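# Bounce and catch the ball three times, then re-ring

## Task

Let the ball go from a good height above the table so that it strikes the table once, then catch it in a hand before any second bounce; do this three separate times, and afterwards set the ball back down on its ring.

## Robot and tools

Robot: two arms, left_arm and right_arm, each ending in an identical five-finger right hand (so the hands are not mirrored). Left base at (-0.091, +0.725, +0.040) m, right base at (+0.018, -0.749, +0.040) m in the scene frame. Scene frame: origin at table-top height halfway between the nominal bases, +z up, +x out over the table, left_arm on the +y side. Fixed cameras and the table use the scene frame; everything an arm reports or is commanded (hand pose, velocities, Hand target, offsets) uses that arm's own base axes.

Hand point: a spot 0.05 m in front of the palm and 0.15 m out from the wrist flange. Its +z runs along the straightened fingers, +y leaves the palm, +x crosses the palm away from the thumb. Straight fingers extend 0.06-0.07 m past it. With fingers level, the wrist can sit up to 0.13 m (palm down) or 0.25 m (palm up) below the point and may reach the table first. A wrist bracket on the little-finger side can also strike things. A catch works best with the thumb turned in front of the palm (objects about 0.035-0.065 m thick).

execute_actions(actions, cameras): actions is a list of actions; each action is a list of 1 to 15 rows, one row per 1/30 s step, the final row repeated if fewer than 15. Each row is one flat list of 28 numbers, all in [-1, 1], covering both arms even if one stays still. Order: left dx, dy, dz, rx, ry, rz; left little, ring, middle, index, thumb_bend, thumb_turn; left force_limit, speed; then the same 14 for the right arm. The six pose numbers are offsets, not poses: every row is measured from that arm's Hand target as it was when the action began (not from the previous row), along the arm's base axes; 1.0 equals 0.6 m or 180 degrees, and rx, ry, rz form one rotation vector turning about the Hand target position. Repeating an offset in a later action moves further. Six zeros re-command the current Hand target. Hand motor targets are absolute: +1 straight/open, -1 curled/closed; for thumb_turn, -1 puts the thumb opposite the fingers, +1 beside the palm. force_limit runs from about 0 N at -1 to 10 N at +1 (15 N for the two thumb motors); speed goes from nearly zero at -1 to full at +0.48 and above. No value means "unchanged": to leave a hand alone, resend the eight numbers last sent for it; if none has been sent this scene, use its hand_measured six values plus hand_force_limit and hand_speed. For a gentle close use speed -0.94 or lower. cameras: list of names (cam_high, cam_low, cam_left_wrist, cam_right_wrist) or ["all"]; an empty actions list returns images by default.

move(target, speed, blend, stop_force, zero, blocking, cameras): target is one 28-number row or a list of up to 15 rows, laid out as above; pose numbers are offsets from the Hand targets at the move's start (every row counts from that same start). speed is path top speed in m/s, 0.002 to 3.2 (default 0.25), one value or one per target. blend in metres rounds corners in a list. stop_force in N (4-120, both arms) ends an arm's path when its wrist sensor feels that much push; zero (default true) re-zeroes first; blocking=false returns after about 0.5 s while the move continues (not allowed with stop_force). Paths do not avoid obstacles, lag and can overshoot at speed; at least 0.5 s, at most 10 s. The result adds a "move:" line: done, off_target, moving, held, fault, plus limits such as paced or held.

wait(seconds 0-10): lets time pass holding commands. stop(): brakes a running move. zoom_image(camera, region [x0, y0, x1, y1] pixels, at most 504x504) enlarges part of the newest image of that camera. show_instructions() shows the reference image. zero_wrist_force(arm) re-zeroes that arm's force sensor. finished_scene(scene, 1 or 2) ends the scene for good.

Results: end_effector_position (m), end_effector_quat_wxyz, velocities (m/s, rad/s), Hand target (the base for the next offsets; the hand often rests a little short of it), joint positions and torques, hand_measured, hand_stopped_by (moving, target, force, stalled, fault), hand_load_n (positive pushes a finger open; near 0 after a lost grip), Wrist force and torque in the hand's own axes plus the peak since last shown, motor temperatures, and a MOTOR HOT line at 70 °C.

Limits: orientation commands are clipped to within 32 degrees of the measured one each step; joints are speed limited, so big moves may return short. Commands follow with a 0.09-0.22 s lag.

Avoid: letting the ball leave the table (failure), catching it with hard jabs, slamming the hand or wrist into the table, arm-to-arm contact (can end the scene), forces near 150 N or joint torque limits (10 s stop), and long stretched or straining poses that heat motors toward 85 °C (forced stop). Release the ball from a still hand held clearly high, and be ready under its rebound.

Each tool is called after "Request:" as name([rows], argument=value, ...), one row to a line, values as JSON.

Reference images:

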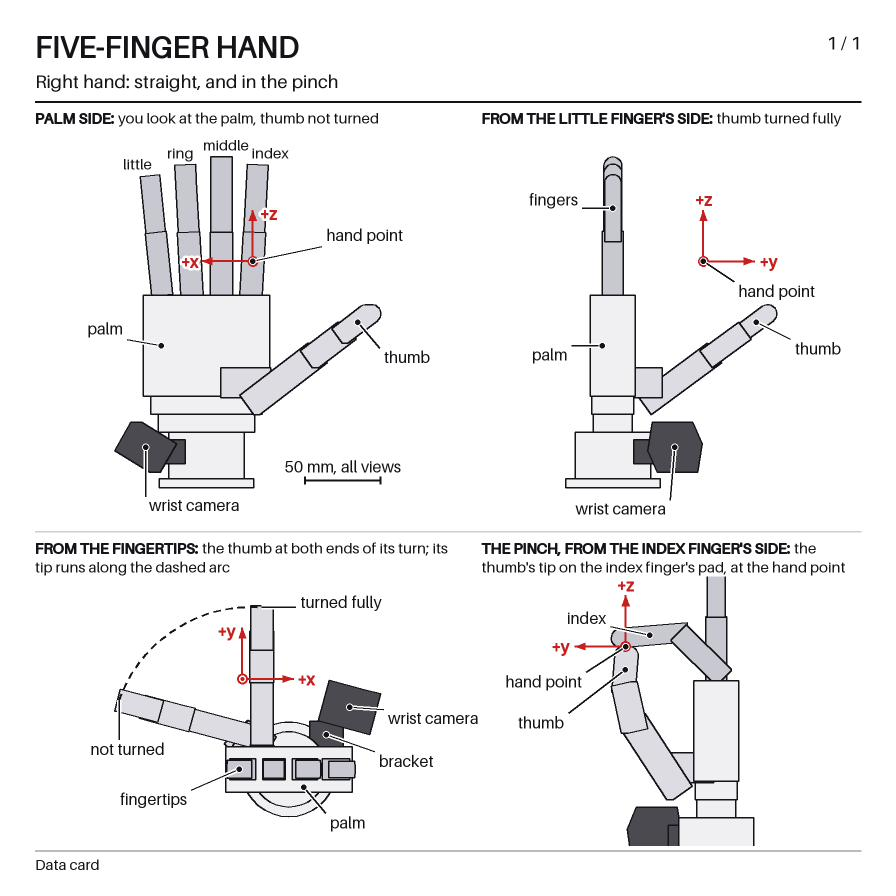

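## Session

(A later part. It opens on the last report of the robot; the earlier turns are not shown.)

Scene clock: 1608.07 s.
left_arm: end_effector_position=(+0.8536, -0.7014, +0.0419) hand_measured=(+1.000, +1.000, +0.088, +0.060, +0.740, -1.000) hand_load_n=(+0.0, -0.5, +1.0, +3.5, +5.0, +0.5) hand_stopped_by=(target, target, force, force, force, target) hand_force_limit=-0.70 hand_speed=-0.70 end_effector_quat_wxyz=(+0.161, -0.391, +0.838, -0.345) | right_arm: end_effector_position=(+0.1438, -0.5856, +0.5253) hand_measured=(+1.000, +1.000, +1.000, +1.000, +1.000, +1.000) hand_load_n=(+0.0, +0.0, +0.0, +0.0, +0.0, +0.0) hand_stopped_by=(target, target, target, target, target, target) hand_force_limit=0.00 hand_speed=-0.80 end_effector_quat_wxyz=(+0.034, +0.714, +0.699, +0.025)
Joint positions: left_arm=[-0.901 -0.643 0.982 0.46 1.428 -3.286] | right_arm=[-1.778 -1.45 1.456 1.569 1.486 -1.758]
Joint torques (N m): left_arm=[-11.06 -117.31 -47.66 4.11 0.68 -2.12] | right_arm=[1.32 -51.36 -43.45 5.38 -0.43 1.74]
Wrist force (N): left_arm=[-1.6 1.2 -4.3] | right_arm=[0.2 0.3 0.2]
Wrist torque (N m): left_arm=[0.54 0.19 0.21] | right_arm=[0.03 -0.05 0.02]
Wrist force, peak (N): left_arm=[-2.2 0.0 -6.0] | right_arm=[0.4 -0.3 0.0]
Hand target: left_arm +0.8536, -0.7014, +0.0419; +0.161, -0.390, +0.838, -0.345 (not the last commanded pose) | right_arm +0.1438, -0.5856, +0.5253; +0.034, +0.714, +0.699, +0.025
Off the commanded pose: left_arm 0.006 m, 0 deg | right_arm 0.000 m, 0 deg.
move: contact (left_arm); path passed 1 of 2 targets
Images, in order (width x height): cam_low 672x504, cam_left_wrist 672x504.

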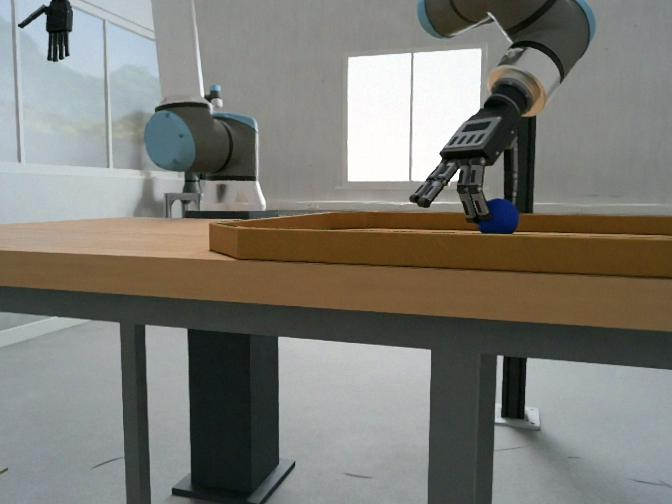

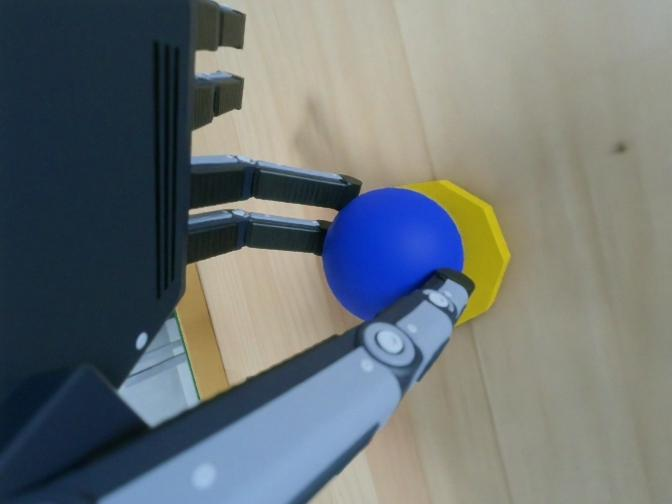

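Request:
move([
  [0,0,0.01,0,0,0,1,1,-0.3,-0.3,0.3,-1,-0.7,-0.7,0,0,0,0,0,0,1,1,1,1,1,1,0,-0.8],
  [0.005,0.009,0.01,0,0,0,1,1,-0.3,-0.3,0.3,-1,-0.7,-0.7,0,0,0,0,0,0,1,1,1,1,1,1,0,-0.8],
], speed=0.03)

Request:
move(target=[0,0,-0.025,0,0,0,1,1,-0.3,-0.3,0.3,-1,-0.7,-0.7,0,0,0,0,0,0,1,1,1,1,1,1,0,-0.8], speed=0.015, stop_force=4, cameras=["cam_low","cam_left_wrist"])

Scene clock: 1620.87 s.
left_arm: end_effector_position=(+0.8566, -0.6961, +0.0479) hand_measured=(+1.000, +1.000, +0.088, +0.060, +0.740, -1.000) hand_load_n=(+0.0, +0.0, +1.5, +4.0, +5.0, +0.0) hand_stopped_by=(target, target, force, force, force, target) hand_force_limit=-0.70 hand_speed=-0.70 end_effector_quat_wxyz=(+0.161, -0.390, +0.838, -0.345) | right_arm: end_effector_position=(+0.1438, -0.5856, +0.5253) hand_measured=(+1.000, +1.000, +1.000, +1.000, +1.000, +1.000) hand_load_n=(+0.0, -0.5, +0.0, +0.0, +0.0, +0.0) hand_stopped_by=(target, target, target, target, target, target) hand_force_limit=0.00 hand_speed=-0.80 end_effector_quat_wxyz=(+0.034, +0.714, +0.699, +0.025)
Joint positions: left_arm=[-0.895 -0.649 0.983 0.465 1.432 -3.282] | right_arm=[-1.778 -1.45 1.456 1.569 1.486 -1.758]
Joint torques (N m): left_arm=[11.11 -120.13 -23.46 -0.48 2.11 2.47] | right_arm=[0.38 -52.18 -43.92 5.48 -0.28 1.54]
Wrist force (N): left_arm=[-0.6 3.9 -0.9] | right_arm=[0.1 0.1 -0.1]
Wrist torque (N m): left_arm=[0.56 0.22 0.07] | right_arm=[0.03 -0.01 0.01]
Wrist force, peak (N): left_arm=[-1.4 1.4 -4.7] | right_arm=[0.6 0.1 0.0]
Hand target: left_arm +0.8566, -0.6960, +0.0479; +0.161, -0.390, +0.838, -0.345 | right_arm +0.1438, -0.5856, +0.5253; +0.034, +0.714, +0.699, +0.025
Off the commanded pose: left_arm 0.000 m, 0 deg | right_arm 0.000 m, 0 deg.
move: done

Scene clock: 1622.63 s.
left_arm: end_effector_position=(+0.8566, -0.6960, +0.0401) hand_measured=(+1.000, +1.000, +0.088, +0.060, +0.740, -1.000) hand_load_n=(+0.0, +0.0, +1.5, +3.0, +5.5, -1.0) hand_stopped_by=(target, target, force, force, force, target) hand_force_limit=-0.70 hand_speed=-0.70 end_effector_quat_wxyz=(+0.161, -0.390, +0.838, -0.345) | right_arm: end_effector_position=(+0.1438, -0.5856, +0.5253) hand_measured=(+1.000, +1.000, +1.000, +1.000, +1.000, +1.000) hand_load_n=(+0.0, +0.0, +0.0, +0.0, +0.0, +0.0) hand_stopped_by=(target, target, target, target, target, target) hand_force_limit=0.00 hand_speed=-0.80 end_effector_quat_wxyz=(+0.034, +0.714, +0.699, +0.025)
Joint positions: left_arm=[-0.895 -0.644 0.988 0.455 1.433 -3.282] | right_arm=[-1.778 -1.45 1.456 1.569 1.486 -1.758]
Joint torques (N m): left_arm=[10.48 -117.18 -46.73 4.24 1.6 2.21] | right_arm=[1.45 -51.96 -43.96 5.54 -0.3 1.4]
Wrist force (N): left_arm=[1.3 1.3 -4.4] | right_arm=[0.0 0.1 -0.1]
Wrist torque (N m): left_arm=[0.59 0.17 0.08] | right_arm=[0.02 -0.01 0.00]
Wrist force, peak (N): left_arm=[1.4 0.1 -5.8] | right_arm=[0.0 -0.2 -0.4]
Hand target: left_arm +0.8566, -0.6960, +0.0401; +0.161, -0.390, +0.838, -0.345 (not the last commanded pose) | right_arm +0.1438, -0.5856, +0.5253; +0.034, +0.714, +0.699, +0.025
Off the commanded pose: left_arm 0.007 m, 0 deg | right_arm 0.000 m, 0 deg.
move: contact (left_arm)
Images, in order (width x height): cam_low 672x504, cam_left_wrist 672x504.

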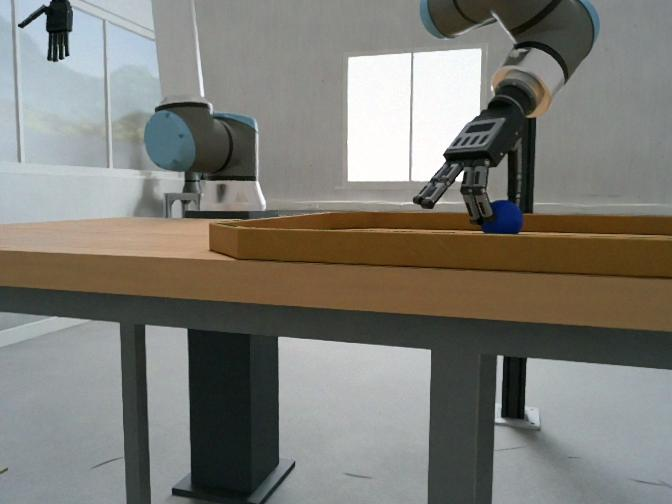

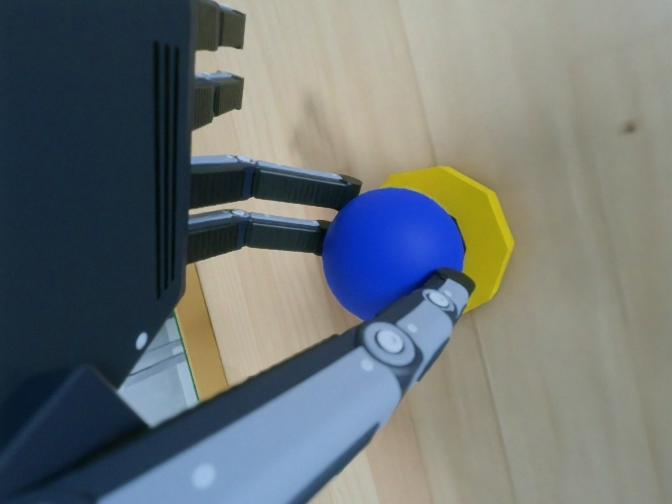

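Request:
execute_actions([
  [[0,0,0,0,0,0,1,1,0.5,0.5,0.95,-1,-0.7,-0.6,0,0,0,0,0,0,1,1,1,1,1,1,0,-0.8]],
  [[0,0,0,0,0,0,1,1,0.5,0.5,0.95,-1,-0.7,-0.6,0,0,0,0,0,0,1,1,1,1,1,1,0,-0.8]],
], cameras=["cam_low","cam_left_wrist"])

Scene clock: 1631.03 s.
left_arm: end_effector_position=(+0.8566, -0.6960, +0.0401) hand_measured=(+1.000, +1.000, +0.500, +0.500, +0.950, -1.000) hand_load_n=(+0.0, +0.0, +0.0, +0.0, +0.0, +0.0) hand_stopped_by=(target, target, target, target, target, target) hand_force_limit=-0.70 hand_speed=-0.60 end_effector_quat_wxyz=(+0.161, -0.390, +0.838, -0.345) | right_arm: end_effector_position=(+0.1438, -0.5856, +0.5253) hand_measured=(+1.000, +1.000, +1.000, +1.000, +1.000, +1.000) hand_load_n=(+0.0, +0.0, +0.0, +0.0, +0.0, +0.0) hand_stopped_by=(target, target, target, target, target, target) hand_force_limit=0.00 hand_speed=-0.80 end_effector_quat_wxyz=(+0.034, +0.714, +0.699, +0.025)
Joint positions: left_arm=[-0.895 -0.644 0.988 0.455 1.433 -3.282] | right_arm=[-1.778 -1.45 1.456 1.569 1.486 -1.758]
Joint torques (N m): left_arm=[9.75 -116.34 -46.77 0.07 0.47 2.25] | right_arm=[1.47 -53.56 -43.3 5.45 -0.32 1.51]
Wrist force (N): left_arm=[-0.5 3.6 -1.2] | right_arm=[0.0 0.2 0.3]
Wrist torque (N m): left_arm=[0.55 0.19 0.07] | right_arm=[0.02 -0.01 0.00]
Wrist force, peak (N): left_arm=[0.7 2.5 -4.7] | right_arm=[0.6 0.1 0.2]
Hand target: left_arm +0.8566, -0.6960, +0.0401; +0.161, -0.390, +0.838, -0.345 | right_arm +0.1438, -0.5856, +0.5253; +0.034, +0.714, +0.699, +0.025
Off the commanded pose: left_arm 0.000 m, 0 deg | right_arm 0.000 m, 0 deg.
Images, in order (width x height): cam_low 672x504, cam_left_wrist 672x504.

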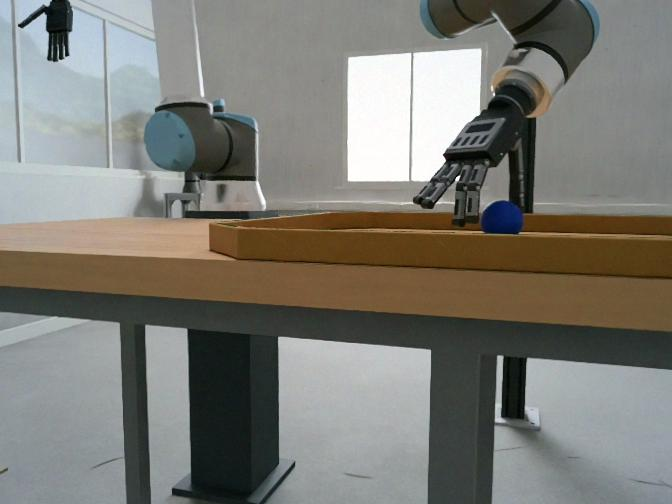

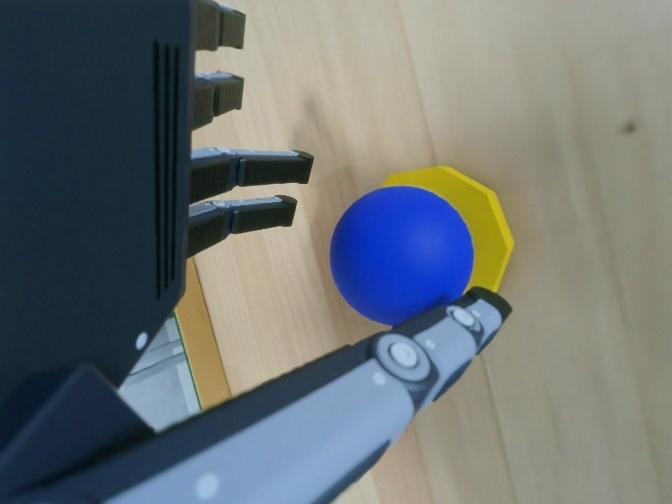

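Request:
move(target=[-0.0197,0.0107,-0.0272,0,0,0,1,1,0.5,0.5,0.95,-1,-0.7,-0.6,0,0,0,0,0,0,1,1,1,1,1,1,0,-0.8], speed=0.04)

Request:
execute_actions([
  [[0,0,0,0,0,0,1,1,-0.2,-0.2,-0.1,-1,-0.7,-0.75,0,0,0,0,0,0,1,1,1,1,1,1,0,-0.8]],
  [[0,0,0,0,0,0,1,1,-0.2,-0.2,-0.1,-1,-0.7,-0.75,0,0,0,0,0,0,1,1,1,1,1,1,0,-0.8]],
  [[0,0,0,0,0,0,1,1,-0.2,-0.2,-0.1,-1,-0.7,-0.75,0,0,0,0,0,0,1,1,1,1,1,1,0,-0.8]],
], cameras=["cam_low","cam_left_wrist"])

Scene clock: 1701.77 s.
left_arm: end_effector_position=(+0.8449, -0.6896, +0.0238) hand_measured=(+1.000, +1.000, +0.500, +0.500, +0.950, -1.000) hand_load_n=(+0.0, +0.0, +0.0, +0.0, +0.0, +0.0) hand_stopped_by=(target, target, target, target, target, target) hand_force_limit=-0.70 hand_speed=-0.60 end_effector_quat_wxyz=(+0.161, -0.390, +0.838, -0.345) | right_arm: end_effector_position=(+0.1438, -0.5856, +0.5253) hand_measured=(+1.000, +1.000, +1.000, +1.000, +1.000, +1.000) hand_load_n=(-0.5, +0.0, +0.0, +0.0, +0.0, +0.0) hand_stopped_by=(target, target, target, target, target, target) hand_force_limit=0.00 hand_speed=-0.80 end_effector_quat_wxyz=(+0.034, +0.714, +0.699, +0.025)
Joint positions: left_arm=[-0.9 -0.656 1.043 0.413 1.429 -3.286] | right_arm=[-1.778 -1.45 1.456 1.569 1.486 -1.758]
Joint torques (N m): left_arm=[-12.04 -119.3 -24.29 -0.9 -2.66 -2.12] | right_arm=[2.15 -52.81 -43.7 5.49 -0.29 1.4]
Wrist force (N): left_arm=[-0.6 3.5 -1.6] | right_arm=[0.1 -0.1 0.0]
Wrist torque (N m): left_arm=[0.57 0.21 0.20] | right_arm=[-0.01 -0.01 -0.01]
Wrist force, peak (N): left_arm=[-0.3 4.2 -1.3] | right_arm=[0.5 -0.3 0.0]
Hand target: left_arm +0.8448, -0.6896, +0.0237; +0.161, -0.390, +0.838, -0.345 | right_arm +0.1438, -0.5856, +0.5253; +0.034, +0.714, +0.699, +0.025
Off the commanded pose: left_arm 0.000 m, 0 deg | right_arm 0.000 m, 0 deg.
move: done

Scene clock: 1703.47 s.
left_arm: end_effector_position=(+0.8448, -0.6896, +0.0238) hand_measured=(+1.000, +1.000, +0.318, +0.180, +0.644, -1.000) hand_load_n=(+0.0, +0.0, +2.5, +3.5, +2.5, +0.0) hand_stopped_by=(target, target, force, force, force, target) hand_force_limit=-0.70 hand_speed=-0.75 end_effector_quat_wxyz=(+0.161, -0.390, +0.838, -0.345) | right_arm: end_effector_position=(+0.1438, -0.5856, +0.5253) hand_measured=(+1.000, +1.000, +1.000, +1.000, +1.000, +1.000) hand_load_n=(+0.0, +0.0, +0.0, +0.0, +0.0, +0.0) hand_stopped_by=(target, target, target, target, target, target) hand_force_limit=0.00 hand_speed=-0.80 end_effector_quat_wxyz=(+0.034, +0.714, +0.699, +0.025)
Joint positions: left_arm=[-0.9 -0.657 1.043 0.413 1.429 -3.286] | right_arm=[-1.778 -1.45 1.456 1.569 1.486 -1.758]
Joint torques (N m): left_arm=[-8.88 -111.1 -23.97 4.44 -2.69 -2.37] | right_arm=[2.15 -52.62 -43.5 5.39 -0.17 1.58]
Wrist force (N): left_arm=[-0.3 2.4 -0.2] | right_arm=[0.1 0.3 0.0]
Wrist torque (N m): left_arm=[0.61 0.22 0.19] | right_arm=[0.06 -0.01 0.01]
Wrist force, peak (N): left_arm=[-0.3 4.0 -1.5] | right_arm=[0.2 0.1 -0.4]
Hand target: left_arm +0.8448, -0.6896, +0.0237; +0.161, -0.390, +0.838, -0.345 | right_arm +0.1438, -0.5856, +0.5253; +0.034, +0.714, +0.699, +0.025
Off the commanded pose: left_arm 0.000 m, 0 deg | right_arm 0.000 m, 0 deg.
Images, in order (width x height): cam_low 672x504, cam_left_wrist 672x504.

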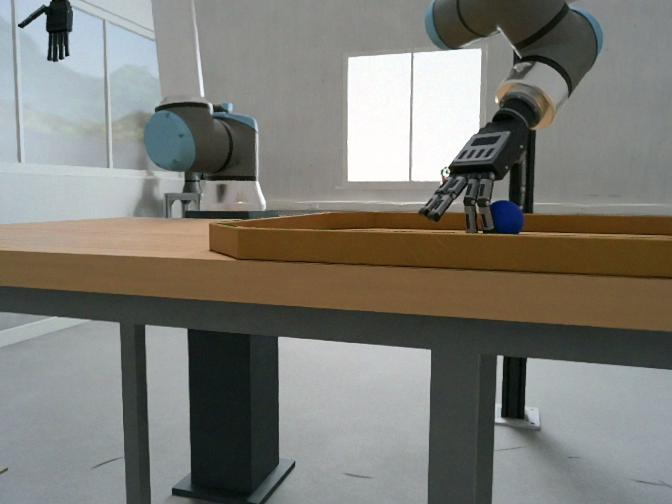

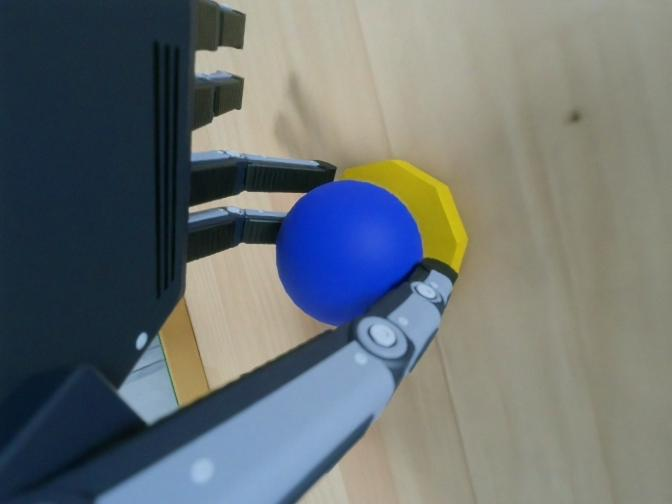

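Request:
move([
  [0,0,0.1,0,0,0,1,1,-0.2,-0.2,-0.1,-1,-0.7,-0.75,0,0,0,0,0,0,1,1,1,1,1,1,0,-0.8],
  [-0.208,0.316,0.627,0,0,0,1,1,-0.2,-0.2,-0.1,-1,-0.7,-0.75,0,0,0,0,0,0,1,1,1,1,1,1,0,-0.8],
], speed=0.3, blend=[0.03,0], cameras=["cam_left_wrist"])

Scene clock: 1713.97 s.
left_arm: end_effector_position=(+0.7201, -0.5001, +0.3998) hand_measured=(+1.000, +1.000, +0.318, +0.180, +0.644, -1.000) hand_load_n=(+0.0, +0.0, +0.0, +3.5, +3.0, +0.0) hand_stopped_by=(target, target, force, force, force, target) hand_force_limit=-0.70 hand_speed=-0.75 end_effector_quat_wxyz=(+0.161, -0.390, +0.838, -0.345) | right_arm: end_effector_position=(+0.1438, -0.5856, +0.5253) hand_measured=(+1.000, +1.000, +1.000, +1.000, +1.000, +1.000) hand_load_n=(+0.0, +0.0, +0.0, +0.0, +0.0, +0.0) hand_stopped_by=(target, target, target, target, target, target) hand_force_limit=0.00 hand_speed=-0.80 end_effector_quat_wxyz=(+0.034, +0.714, +0.699, +0.025)
Joint positions: left_arm=[-0.872 -1.198 1.26 0.734 1.448 -3.265] | right_arm=[-1.778 -1.45 1.456 1.569 1.486 -1.758]
Joint torques (N m): left_arm=[8.31 -90.02 -26.24 3.74 1.94 2.24] | right_arm=[2.4 -51.74 -43.96 5.71 -0.31 1.21]
Wrist force (N): left_arm=[-0.4 3.4 -1.4] | right_arm=[0.2 0.0 -0.3]
Wrist torque (N m): left_arm=[0.53 0.17 0.07] | right_arm=[0.02 -0.02 0.00]
Wrist force, peak (N): left_arm=[-0.4 5.3 0.1] | right_arm=[0.1 -0.1 -0.5]
Hand target: left_arm +0.7200, -0.5000, +0.3999; +0.161, -0.390, +0.838, -0.345 | right_arm +0.1438, -0.5856, +0.5253; +0.034, +0.714, +0.699, +0.025
Off the commanded pose: left_arm 0.000 m, 0 deg | right_arm 0.000 m, 0 deg.
move: done
Images, in order (width x height): cam_left_wrist 672x504.

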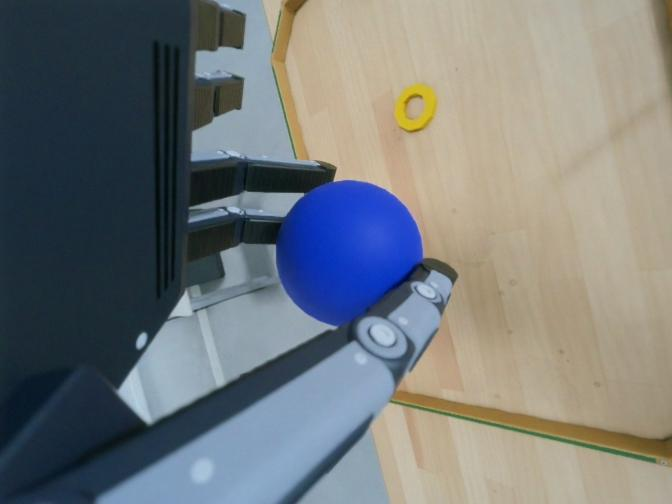

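Request:
execute_actions([
  [[0,0,0,0,0,0,1,1,0.75,0.75,0.95,-1,-0.4,1,0,0,0,0,0,0,1,1,1,1,1,1,0,-0.8],[0,0,0,0,0,0,1,1,0.75,0.75,0.95,-1,-0.4,1,0,0,0,0,0,0,1,1,1,1,1,1,0,-0.8],[0,0,0,0,0,0,1,1,0.75,0.75,0.95,-1,-0.4,1,0,0,0,0,0,0,1,1,1,1,1,1,0,-0.8],[0,0,0,0,0,0,1,1,0.75,0.75,0.95,-1,-0.4,1,0,0,0,0,0,0,1,1,1,1,1,1,0,-0.8],[0.0004,-0.0002,-0.0011,0,0,0,1,1,0.75,0.75,0.95,-1,-0.4,1,0,0,0,0,0,0,1,1,1,1,1,1,0,-0.8],[0.0025,-0.0013,-0.0077,0,0,0,1,1,0.75,0.75,0.95,-1,-0.4,1,0,0,0,0,0,0,1,1,1,1,1,1,0,-0.8],[0.0073,-0.0039,-0.0224,0,0,0,1,1,0.75,0.75,0.95,-1,-0.4,1,0,0,0,0,0,0,1,1,1,1,1,1,0,-0.8],[0.0148,-0.0079,-0.0455,0,0,0,1,1,0.75,0.75,0.95,-1,-0.4,1,0,0,0,0,0,0,1,1,1,1,1,1,0,-0.8],[0.0245,-0.0131,-0.0751,0,0,0,1,1,0.75,0.75,0.95,-1,-0.4,1,0,0,0,0,0,0,1,1,1,1,1,1,0,-0.8],[0.0354,-0.0189,-0.1084,0,0,0,1,1,0.75,0.75,0.95,-1,-0.4,1,0,0,0,0,0,0,1,1,1,1,1,1,0,-0.8],[0.0462,-0.0246,-0.1416,0,0,0,1,1,0.75,0.75,0.95,-1,-0.4,1,0,0,0,0,0,0,1,1,1,1,1,1,0,-0.8],[0.0559,-0.0298,-0.1712,0,0,0,1,1,0.75,0.75,0.95,-1,-0.4,1,0,0,0,0,0,0,1,1,1,1,1,1,0,-0.8],[0.0634,-0.0338,-0.1943,0,0,0,1,1,-0.6,-0.6,0.55,-1,-0.4,1,0,0,0,0,0,0,1,1,1,1,1,1,0,-0.8],[0.0682,-0.0364,-0.209,0,0,0,1,1,-0.6,-0.6,0.55,-1,-0.4,1,0,0,0,0,0,0,1,1,1,1,1,1,0,-0.8],[0.0703,-0.0375,-0.2156,0,0,0,1,1,-0.6,-0.6,0.55,-1,-0.4,1,0,0,0,0,0,0,1,1,1,1,1,1,0,-0.8]],
  [[0.0004,-0.0002,-0.0011,0,0,0,1,1,-0.6,-0.6,0.55,-1,-0.4,1,0,0,0,0,0,0,1,1,1,1,1,1,0,-0.8],[0.0004,-0.0002,-0.0011,0,0,0,1,1,-0.6,-0.6,0.55,-1,-0.4,1,0,0,0,0,0,0,1,1,1,1,1,1,0,-0.8],[0.0004,-0.0002,-0.0011,0,0,0,1,1,-0.6,-0.6,0.55,-1,-0.4,1,0,0,0,0,0,0,1,1,1,1,1,1,0,-0.8],[0.0004,-0.0002,-0.0011,0,0,0,-0.3,-0.3,-0.6,-0.6,0.55,-1,-0.4,1,0,0,0,0,0,0,1,1,1,1,1,1,0,-0.8]],
], cameras=["cam_low","cam_left_wrist","cam_high"])

Scene clock: 1750.90 s.
left_arm: end_effector_position=(+0.7624, -0.5226, +0.2699) hand_measured=(-0.300, -0.300, -0.176, -0.180, +0.562, -1.000) hand_load_n=(+0.0, +0.0, +19.0, +15.5, +22.0, +1.5) hand_stopped_by=(target, target, force, force, force, target) hand_force_limit=-0.40 hand_speed=1.00 end_effector_quat_wxyz=(+0.161, -0.390, +0.838, -0.345) | right_arm: end_effector_position=(+0.1438, -0.5856, +0.5253) hand_measured=(+1.000, +1.000, +1.000, +1.000, +1.000, +1.000) hand_load_n=(+0.0, +0.0, +0.0, +0.0, +0.0, +0.0) hand_stopped_by=(target, target, target, target, target, target) hand_force_limit=0.00 hand_speed=-0.80 end_effector_quat_wxyz=(+0.034, +0.714, +0.699, +0.025)
Joint positions: left_arm=[-0.848 -1.083 1.323 0.554 1.465 -3.248] | right_arm=[-1.778 -1.45 1.456 1.569 1.486 -1.758]
Joint torques (N m): left_arm=[10.25 -67.31 -50.28 -0.83 2.08 2.2] | right_arm=[1.45 -51.11 -43.95 5.45 -0.34 1.26]
Wrist force (N): left_arm=[0.1 3.8 -0.8] | right_arm=[0.1 0.1 0.0]
Wrist torque (N m): left_arm=[0.56 0.08 0.09] | right_arm=[0.03 -0.02 0.01]
Wrist force, peak (N): left_arm=[-0.5 5.3 1.9] | right_arm=[0.5 0.0 0.1]
Hand target: left_arm +0.7624, -0.5226, +0.2699; +0.161, -0.390, +0.838, -0.345 | right_arm +0.1438, -0.5856, +0.5253; +0.034, +0.714, +0.699, +0.025
Off the commanded pose: left_arm 0.000 m, 0 deg | right_arm 0.000 m, 0 deg.
Images, in order (width x height): cam_high 672x504, cam_low 672x504, cam_left_wrist 672x504.

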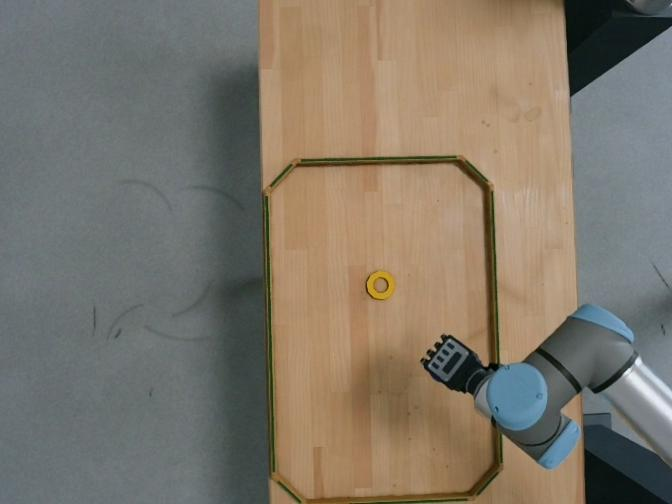

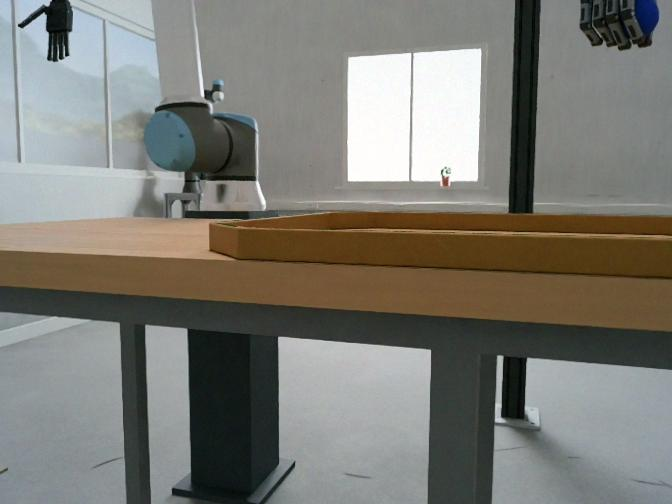

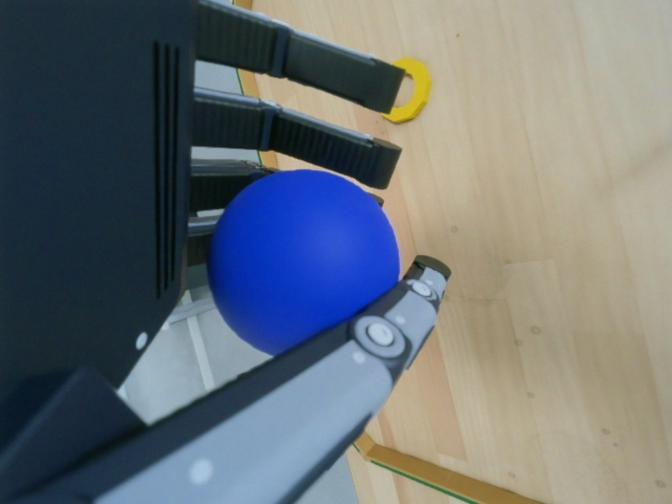

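Request:
move(target=[0.1373,-0.2783,-0.355,0,0,0,-0.3,-0.3,-0.6,-0.6,0.55,-1,-0.4,1,0,0,0,0,0,0,1,1,1,1,1,1,0,-0.8], speed=0.25, cameras=["cam_low","cam_left_wrist"])

Scene clock: 1823.83 s.
left_arm: end_effector_position=(+0.8448, -0.6895, +0.0570) hand_measured=(-0.300, -0.300, -0.176, -0.180, +0.562, -1.000) hand_load_n=(+0.0, +0.0, +19.0, +15.5, +21.5, +1.0) hand_stopped_by=(target, target, force, force, force, target) hand_force_limit=-0.40 hand_speed=1.00 end_effector_quat_wxyz=(+0.161, -0.390, +0.838, -0.345) | right_arm: end_effector_position=(+0.1438, -0.5856, +0.5253) hand_measured=(+1.000, +1.000, +1.000, +1.000, +1.000, +1.000) hand_load_n=(+0.0, +0.0, +0.0, +0.0, +0.0, +0.0) hand_stopped_by=(target, target, target, target, target, target) hand_force_limit=0.00 hand_speed=-0.80 end_effector_quat_wxyz=(+0.034, +0.714, +0.699, +0.025)
Joint positions: left_arm=[-0.9 -0.679 1.024 0.455 1.429 -3.286] | right_arm=[-1.778 -1.45 1.456 1.569 1.486 -1.758]
Joint torques (N m): left_arm=[-11.06 -94.63 -49.36 4.28 -2.46 -2.27] | right_arm=[1.72 -52.08 -43.78 5.34 -0.01 1.37]
Wrist force (N): left_arm=[-0.2 3.6 -0.9] | right_arm=[0.0 -0.4 0.0]
Wrist torque (N m): left_arm=[0.54 0.13 0.22] | right_arm=[-0.05 0.00 -0.02]
Wrist force, peak (N): left_arm=[-0.2 4.5 -0.9] | right_arm=[0.4 0.4 -0.2]
Hand target: left_arm +0.8448, -0.6896, +0.0569; +0.161, -0.390, +0.838, -0.345 | right_arm +0.1438, -0.5856, +0.5253; +0.034, +0.714, +0.699, +0.025
Off the commanded pose: left_arm 0.000 m, 0 deg | right_arm 0.000 m, 0 deg.
move: done
Images, in order (width x height): cam_low 672x504, cam_left_wrist 672x504.

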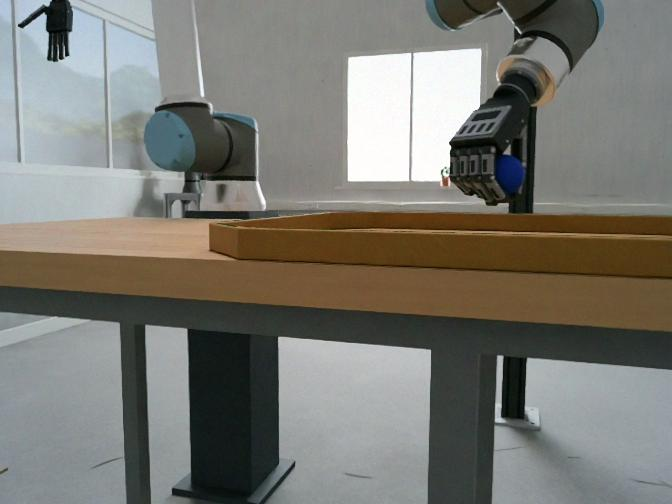

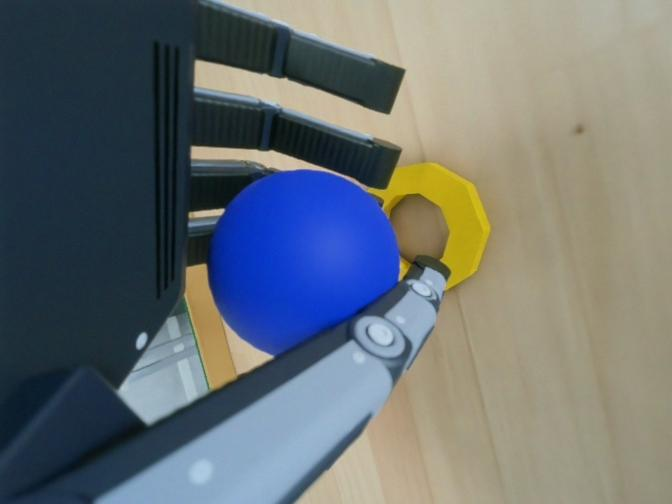

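Request:
execute_actions([
  [[0,0,0,0,0,0,1,1,0.0,0.0,0.55,-1,-0.4,-0.7,0,0,0,0,0,0,1,1,1,1,1,1,0,-0.8]],
  [[0,0,0,0,0,0,1,1,0.0,0.0,0.55,-1,-0.4,-0.7,0,0,0,0,0,0,1,1,1,1,1,1,0,-0.8]],
], cameras=["cam_low","cam_left_wrist"])

Scene clock: 1832.33 s.
left_arm: end_effector_position=(+0.8448, -0.6896, +0.0569) hand_measured=(+1.000, +1.000, +0.000, +0.000, +0.556, -1.000) hand_load_n=(+0.0, +0.0, +0.5, +0.0, +0.0, +0.0) hand_stopped_by=(target, target, target, target, force, target) hand_force_limit=-0.40 hand_speed=-0.70 end_effector_quat_wxyz=(+0.161, -0.390, +0.838, -0.345) | right_arm: end_effector_position=(+0.1438, -0.5856, +0.5253) hand_measured=(+1.000, +1.000, +1.000, +1.000, +1.000, +1.000) hand_load_n=(+0.0, +0.0, +0.0, +0.0, +0.0, +0.0) hand_stopped_by=(target, target, target, target, target, target) hand_force_limit=0.00 hand_speed=-0.80 end_effector_quat_wxyz=(+0.034, +0.714, +0.699, +0.025)
Joint positions: left_arm=[-0.9 -0.679 1.024 0.455 1.429 -3.286] | right_arm=[-1.778 -1.45 1.456 1.569 1.486 -1.758]
Joint torques (N m): left_arm=[-9.63 -93.48 -46.56 2.83 -2.36 -2.19] | right_arm=[1.9 -52.78 -43.52 5.4 -0.15 1.36]
Wrist force (N): left_arm=[-0.3 4.0 -1.2] | right_arm=[0.2 0.0 0.0]
Wrist torque (N m): left_arm=[0.61 0.16 0.22] | right_arm=[0.01 -0.02 0.01]
Wrist force, peak (N): left_arm=[-0.5 4.5 -1.0] | right_arm=[0.5 -0.3 -0.2]
Hand target: left_arm +0.8448, -0.6896, +0.0569; +0.161, -0.390, +0.838, -0.345 | right_arm +0.1438, -0.5856, +0.5253; +0.034, +0.714, +0.699, +0.025
Off the commanded pose: left_arm 0.000 m, 0 deg | right_arm 0.000 m, 0 deg.
Images, in order (width x height): cam_low 672x504, cam_left_wrist 672x504.

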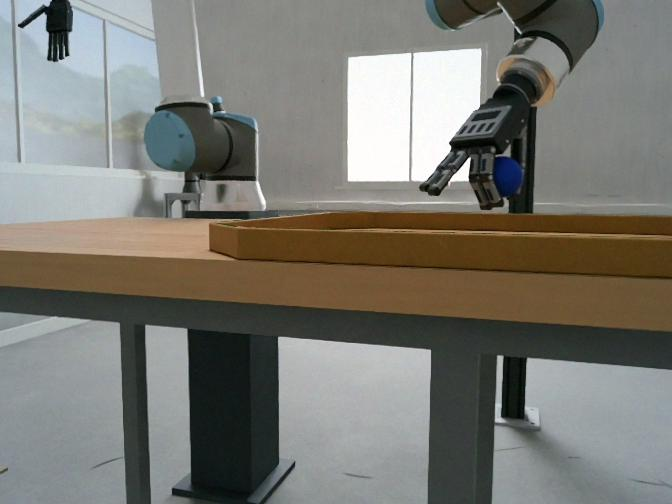

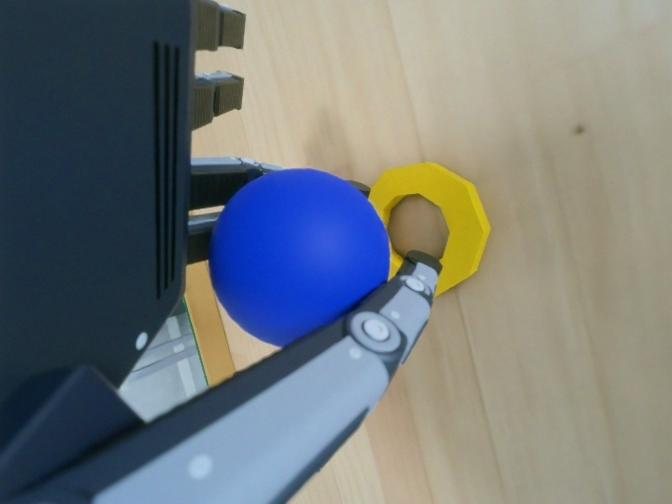

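Request:
execute_actions([
  [[0,0,0,0,0,0,1,1,0.12,0.1,0.55,-1,-0.4,-0.85,0,0,0,0,0,0,1,1,1,1,1,1,0,-0.8]],
], cameras=["cam_low","cam_left_wrist"])

Scene clock: 1838.30 s.
left_arm: end_effector_position=(+0.8448, -0.6896, +0.0569) hand_measured=(+1.000, +1.000, +0.120, +0.100, +0.556, -1.000) hand_load_n=(+0.0, -0.5, +0.5, +0.0, +0.5, +0.0) hand_stopped_by=(target, target, target, target, force, target) hand_force_limit=-0.40 hand_speed=-0.85 end_effector_quat_wxyz=(+0.161, -0.390, +0.838, -0.345) | right_arm: end_effector_position=(+0.1438, -0.5856, +0.5253) hand_measured=(+1.000, +1.000, +1.000, +1.000, +1.000, +1.000) hand_load_n=(+0.0, +0.0, +0.0, +0.0, -0.5, +0.0) hand_stopped_by=(target, target, target, target, target, target) hand_force_limit=0.00 hand_speed=-0.80 end_effector_quat_wxyz=(+0.034, +0.714, +0.699, +0.025)
Joint positions: left_arm=[-0.9 -0.679 1.024 0.455 1.429 -3.286] | right_arm=[-1.778 -1.45 1.456 1.569 1.486 -1.758]
Joint torques (N m): left_arm=[-6.63 -96.2 -43.3 0.86 -1.44 -1.81] | right_arm=[1.99 -51.58 -44.04 5.45 0.21 1.58]
Wrist force (N): left_arm=[-0.5 4.2 -1.2] | right_arm=[0.0 -0.1 -0.1]
Wrist torque (N m): left_arm=[0.63 0.20 0.21] | right_arm=[0.00 0.00 -0.01]
Wrist force, peak (N): left_arm=[-0.1 4.4 -1.3] | right_arm=[0.4 -0.2 -0.3]
Hand target: left_arm +0.8448, -0.6896, +0.0569; +0.161, -0.390, +0.838, -0.345 | right_arm +0.1438, -0.5856, +0.5253; +0.034, +0.714, +0.699, +0.025
Off the commanded pose: left_arm 0.000 m, 0 deg | right_arm 0.000 m, 0 deg.
Images, in order (width x height): cam_low 672x504, cam_left_wrist 672x504.

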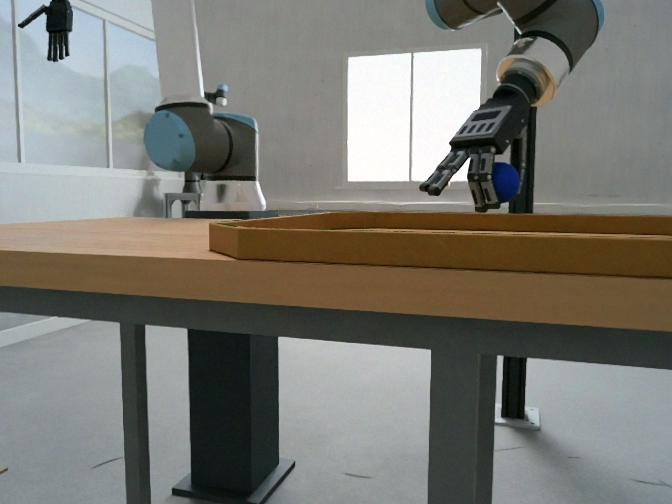

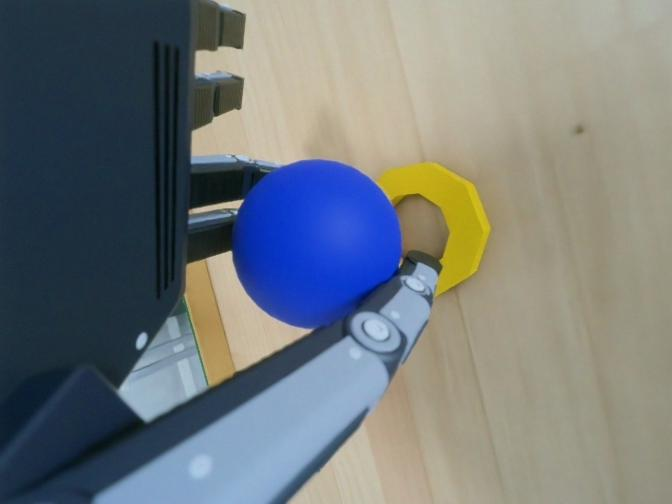

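Request:
execute_actions([
  [[0,0,0,0,0,0,1,1,0.22,0.18,0.55,-1,-0.4,-0.85,0,0,0,0,0,0,1,1,1,1,1,1,0,-0.8]],
], cameras=["cam_low","cam_left_wrist"])

Scene clock: 1845.93 s.
left_arm: end_effector_position=(+0.8448, -0.6896, +0.0569) hand_measured=(+1.000, +1.000, +0.220, +0.180, +0.556, -1.000) hand_load_n=(+0.0, +0.0, +0.0, +0.0, +0.5, +0.0) hand_stopped_by=(target, target, target, target, force, target) hand_force_limit=-0.40 hand_speed=-0.85 end_effector_quat_wxyz=(+0.161, -0.390, +0.838, -0.345) | right_arm: end_effector_position=(+0.1438, -0.5856, +0.5253) hand_measured=(+1.000, +1.000, +1.000, +1.000, +1.000, +1.000) hand_load_n=(+0.0, +0.0, +0.0, +0.0, +0.0, +0.0) hand_stopped_by=(target, target, target, target, target, target) hand_force_limit=0.00 hand_speed=-0.80 end_effector_quat_wxyz=(+0.034, +0.714, +0.699, +0.025)
Joint positions: left_arm=[-0.9 -0.679 1.024 0.455 1.429 -3.286] | right_arm=[-1.778 -1.45 1.456 1.569 1.486 -1.758]
Joint torques (N m): left_arm=[-6.09 -99.3 -39.41 -0.58 -0.4 -1.49] | right_arm=[2.19 -52.3 -43.81 5.52 -0.34 1.45]
Wrist force (N): left_arm=[-0.2 3.9 -0.9] | right_arm=[0.0 -0.1 -0.1]
Wrist torque (N m): left_arm=[0.58 0.13 0.23] | right_arm=[0.00 0.01 0.00]
Wrist force, peak (N): left_arm=[-0.4 4.6 -0.9] | right_arm=[0.4 0.2 0.0]
Hand target: left_arm +0.8448, -0.6896, +0.0569; +0.161, -0.390, +0.838, -0.345 | right_arm +0.1438, -0.5856, +0.5253; +0.034, +0.714, +0.699, +0.025
Off the commanded pose: left_arm 0.000 m, 0 deg | right_arm 0.000 m, 0 deg.
Images, in order (width x height): cam_low 672x504, cam_left_wrist 672x504.

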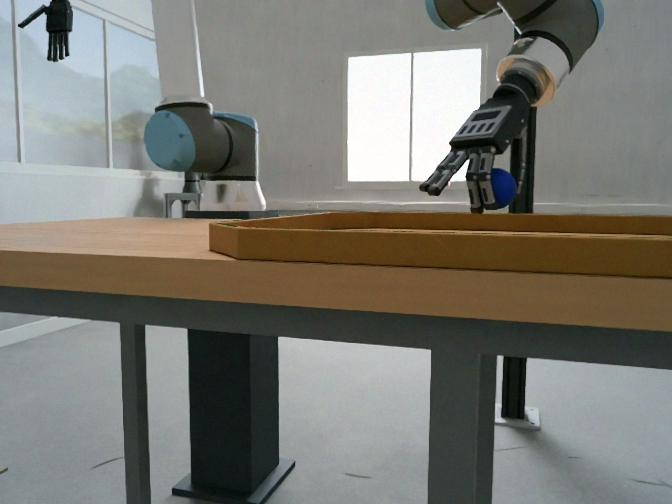

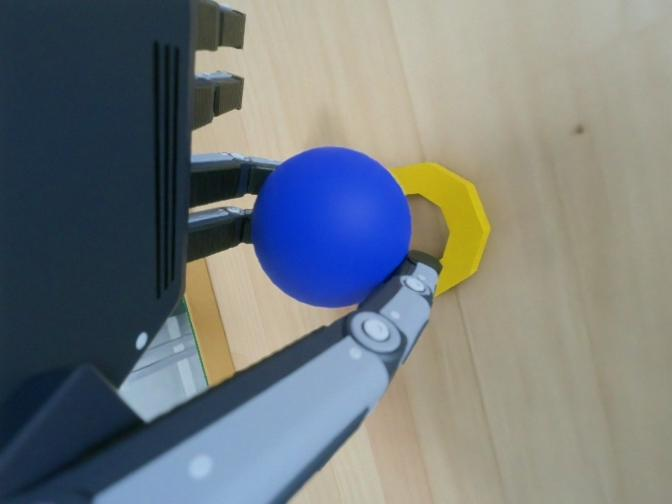

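Request:
execute_actions([
  [[0,0,0,0,0,0,1,1,0.255,0.22,0.55,-1,-0.4,-0.9,0,0,0,0,0,0,1,1,1,1,1,1,0,-0.8]],
], cameras=["cam_left_wrist"])

Scene clock: 1857.50 s.
left_arm: end_effector_position=(+0.8448, -0.6896, +0.0569) hand_measured=(+1.000, +1.000, +0.256, +0.220, +0.556, -1.000) hand_load_n=(+0.0, +0.0, +0.0, +0.0, +0.5, +0.0) hand_stopped_by=(target, target, target, target, force, target) hand_force_limit=-0.40 hand_speed=-0.90 end_effector_quat_wxyz=(+0.161, -0.390, +0.838, -0.345) | right_arm: end_effector_position=(+0.1438, -0.5856, +0.5253) hand_measured=(+1.000, +1.000, +1.000, +1.000, +1.000, +1.000) hand_load_n=(+0.0, +0.0, +0.0, +0.0, +0.0, +0.0) hand_stopped_by=(target, target, target, target, target, target) hand_force_limit=0.00 hand_speed=-0.80 end_effector_quat_wxyz=(+0.034, +0.714, +0.699, +0.025)
Joint positions: left_arm=[-0.9 -0.679 1.024 0.455 1.429 -3.286] | right_arm=[-1.778 -1.45 1.456 1.569 1.486 -1.758]
Joint torques (N m): left_arm=[-2.31 -101.24 -35.14 -0.51 0.52 -1.28] | right_arm=[1.54 -51.82 -44.02 5.75 -0.23 1.31]
Wrist force (N): left_arm=[0.0 4.0 -1.0] | right_arm=[0.1 0.0 -0.1]
Wrist torque (N m): left_arm=[0.60 0.11 0.24] | right_arm=[0.02 -0.02 0.00]
Wrist force, peak (N): left_arm=[-0.6 4.5 -1.1] | right_arm=[0.4 0.1 -0.2]
Hand target: left_arm +0.8448, -0.6896, +0.0569; +0.161, -0.390, +0.838, -0.345 | right_arm +0.1438, -0.5856, +0.5253; +0.034, +0.714, +0.699, +0.025
Off the commanded pose: left_arm 0.000 m, 0 deg | right_arm 0.000 m, 0 deg.
Images, in order (width x height): cam_left_wrist 672x504.

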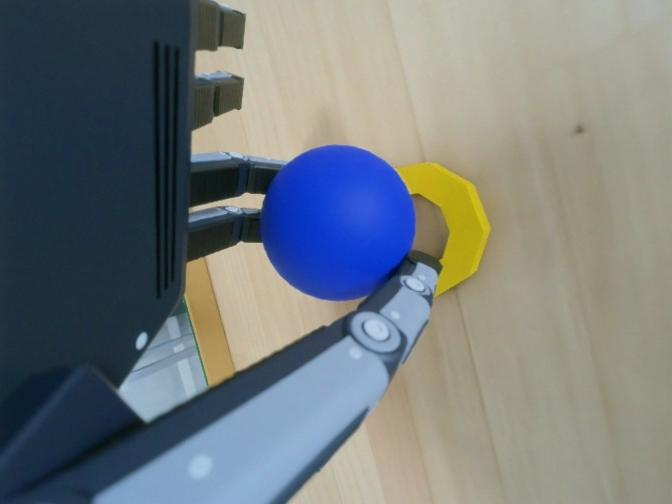

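Request:
execute_actions([
  [[0,0,0,0,0,0,1,1,-0.2,-0.2,0.55,-1,-0.7,-0.85,0,0,0,0,0,0,1,1,1,1,1,1,0,-0.8]],
], cameras=["cam_left_wrist"])

Scene clock: 1867.53 s.
left_arm: end_effector_position=(+0.8448, -0.6896, +0.0569) hand_measured=(+1.000, +1.000, +0.230, +0.166, +0.556, -1.000) hand_load_n=(+0.0, +0.0, +1.0, +3.0, +4.0, +0.0) hand_stopped_by=(target, target, force, force, force, target) hand_force_limit=-0.70 hand_speed=-0.85 end_effector_quat_wxyz=(+0.161, -0.390, +0.838, -0.345) | right_arm: end_effector_position=(+0.1438, -0.5856, +0.5253) hand_measured=(+1.000, +1.000, +1.000, +1.000, +1.000, +1.000) hand_load_n=(+0.0, +0.0, +0.0, +0.0, +0.0, +0.0) hand_stopped_by=(target, target, target, target, target, target) hand_force_limit=0.00 hand_speed=-0.80 end_effector_quat_wxyz=(+0.034, +0.714, +0.699, +0.025)
Joint positions: left_arm=[-0.9 -0.679 1.024 0.455 1.429 -3.286] | right_arm=[-1.778 -1.45 1.456 1.569 1.486 -1.758]
Joint torques (N m): left_arm=[2.25 -105.56 -29.86 -0.8 1.42 -0.63] | right_arm=[1.6 -50.85 -44.15 5.6 -0.48 1.45]
Wrist force (N): left_arm=[-0.4 4.2 -1.0] | right_arm=[-0.1 0.2 -0.2]
Wrist torque (N m): left_arm=[0.61 0.17 0.22] | right_arm=[0.05 0.02 -0.01]
Wrist force, peak (N): left_arm=[-0.3 4.5 -1.1] | right_arm=[0.3 -0.1 -0.4]
Hand target: left_arm +0.8448, -0.6896, +0.0569; +0.161, -0.390, +0.838, -0.345 | right_arm +0.1438, -0.5856, +0.5253; +0.034, +0.714, +0.699, +0.025
Off the commanded pose: left_arm 0.000 m, 0 deg | right_arm 0.000 m, 0 deg.
Images, in order (width x height): cam_left_wrist 672x504.

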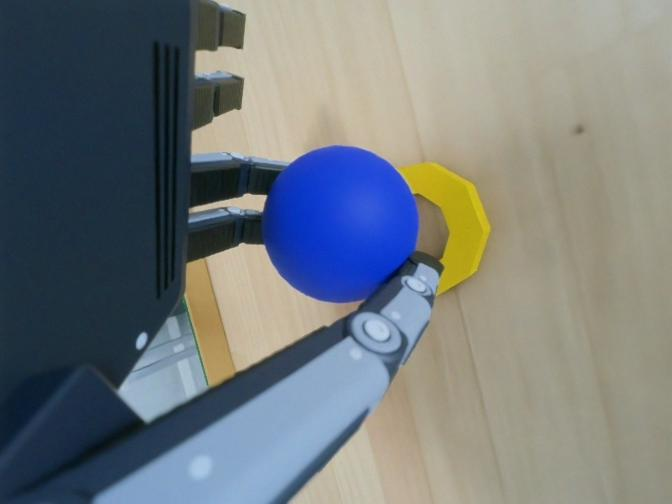

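Request:
move(target=[0.0098,0.0157,-0.057,0,0,0,1,1,-0.2,-0.2,0.55,-1,-0.7,-0.85,0,0,0,0,0,0,1,1,1,1,1,1,0,-0.8], speed=0.04, stop_force=4, cameras=["cam_left_wrist","cam_low"])

Scene clock: 1882.53 s.
left_arm: end_effector_position=(+0.8497, -0.6818, +0.0285) hand_measured=(+1.000, +1.000, +0.230, +0.166, +0.556, -1.000) hand_load_n=(+0.0, +0.0, +1.0, +3.0, +4.0, +0.0) hand_stopped_by=(target, target, force, force, force, target) hand_force_limit=-0.70 hand_speed=-0.85 end_effector_quat_wxyz=(+0.161, -0.391, +0.838, -0.345) | right_arm: end_effector_position=(+0.1438, -0.5856, +0.5253) hand_measured=(+1.000, +1.000, +1.000, +1.000, +1.000, +1.000) hand_load_n=(-0.5, +0.0, +0.0, +0.0, +0.0, +0.0) hand_stopped_by=(target, target, target, target, target, target) hand_force_limit=0.00 hand_speed=-0.80 end_effector_quat_wxyz=(+0.034, +0.714, +0.699, +0.025)
Joint positions: left_arm=[-0.891 -0.663 1.045 0.416 1.435 -3.279] | right_arm=[-1.778 -1.45 1.456 1.569 1.486 -1.758]
Joint torques (N m): left_arm=[-11 -117.89 -47.24 3.62 -2.85 -2.35] | right_arm=[1.44 -51.32 -44.09 5.64 -0.32 1.67]
Wrist force (N): left_arm=[0.1 2.5 -3.6] | right_arm=[0.1 0.1 -0.2]
Wrist torque (N m): left_arm=[0.82 0.31 0.06] | right_arm=[0.03 -0.02 0.01]
Wrist force, peak (N): left_arm=[5.7 -16.4 -22.7] | right_arm=[0.3 -0.4 -0.2]
Hand target: left_arm +0.8497, -0.6818, +0.0285; +0.161, -0.391, +0.838, -0.345 (not the last commanded pose) | right_arm +0.1438, -0.5856, +0.5253; +0.034, +0.714, +0.699, +0.025
Off the commanded pose: left_arm 0.006 m, 0 deg | right_arm 0.000 m, 0 deg.
move: contact (left_arm)
Images, in order (width x height): cam_low 672x504, cam_left_wrist 672x504.

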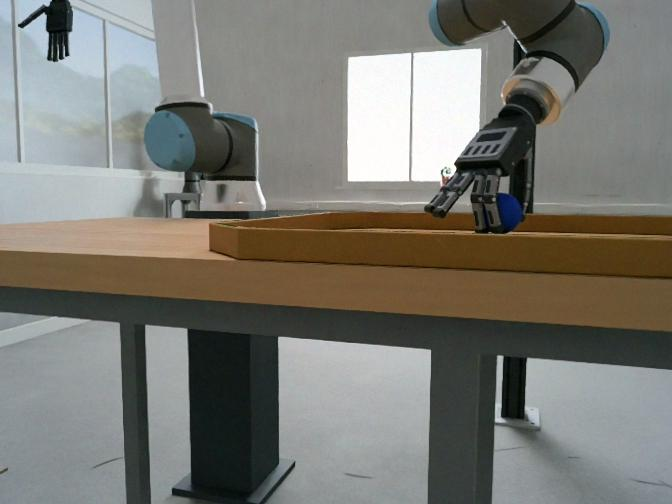

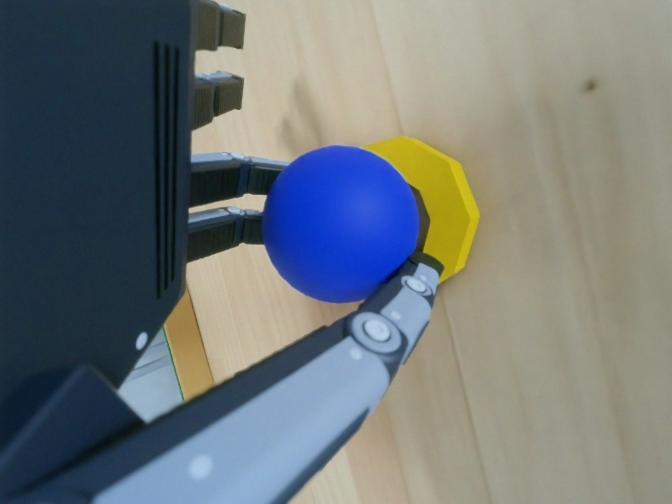

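Request:
execute_actions([
  [[0,0,0,0,0,0,1,1,0.5,0.5,0.95,-1,-0.7,-0.5,0,0,0,0,0,0,1,1,1,1,1,1,0,-0.8]],
  [[0,0,0,0,0,0,1,1,0.5,0.5,0.95,-1,-0.7,-0.5,0,0,0,0,0,0,1,1,1,1,1,1,0,-0.8]],
], cameras=["cam_left_wrist","cam_low"])

Scene clock: 1895.30 s.
left_arm: end_effector_position=(+0.8497, -0.6818, +0.0286) hand_measured=(+1.000, +1.000, +0.500, +0.500, +0.950, -1.000) hand_load_n=(+0.0, +0.0, +0.0, +0.0, +0.0, +0.0) hand_stopped_by=(target, target, target, target, target, target) hand_force_limit=-0.70 hand_speed=-0.50 end_effector_quat_wxyz=(+0.161, -0.391, +0.838, -0.345) | right_arm: end_effector_position=(+0.1438, -0.5856, +0.5253) hand_measured=(+1.000, +1.000, +1.000, +1.000, +1.000, +1.000) hand_load_n=(+0.0, +0.0, +0.0, +0.0, +0.0, +0.0) hand_stopped_by=(target, target, target, target, target, target) hand_force_limit=0.00 hand_speed=-0.80 end_effector_quat_wxyz=(+0.034, +0.714, +0.699, +0.025)
Joint positions: left_arm=[-0.891 -0.663 1.045 0.416 1.435 -3.279] | right_arm=[-1.778 -1.45 1.456 1.569 1.486 -1.758]
Joint torques (N m): left_arm=[-10.48 -96.19 -36.96 -0.59 -0.68 -2.24] | right_arm=[1.45 -50.3 -43.94 5.77 -0.18 1.51]
Wrist force (N): left_arm=[-0.5 4.6 -2.2] | right_arm=[0.1 0.2 0.1]
Wrist torque (N m): left_arm=[0.79 0.22 0.12] | right_arm=[0.04 -0.02 0.01]
Wrist force, peak (N): left_arm=[-0.1 3.0 -8.1] | right_arm=[0.4 -0.3 0.1]
Hand target: left_arm +0.8497, -0.6818, +0.0285; +0.161, -0.391, +0.838, -0.345 | right_arm +0.1438, -0.5856, +0.5253; +0.034, +0.714, +0.699, +0.025
Off the commanded pose: left_arm 0.000 m, 0 deg | right_arm 0.000 m, 0 deg.
Images, in order (width x height): cam_low 672x504, cam_left_wrist 672x504.

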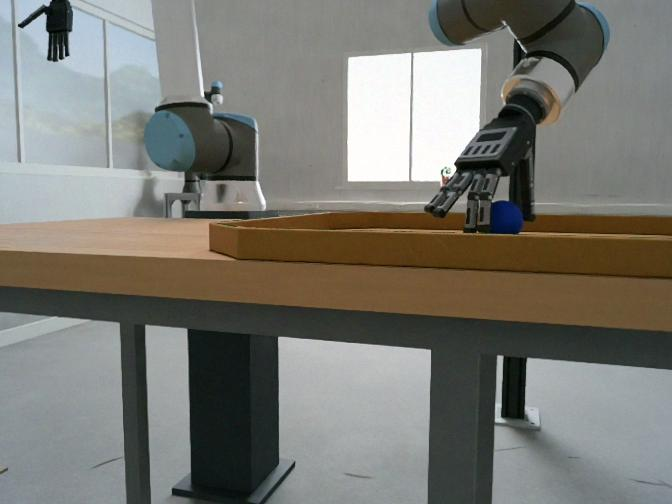

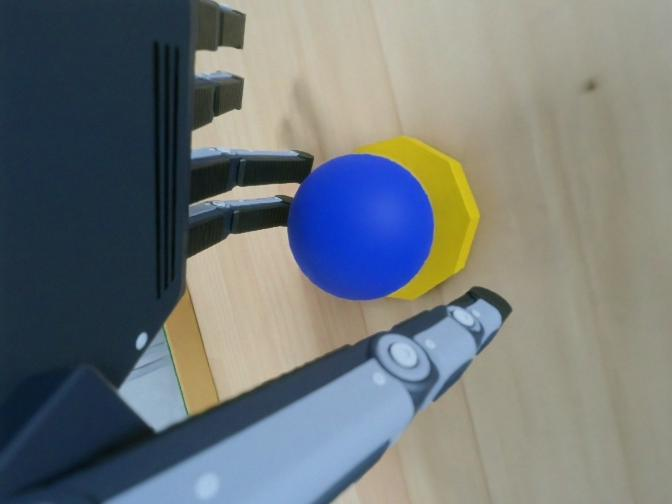

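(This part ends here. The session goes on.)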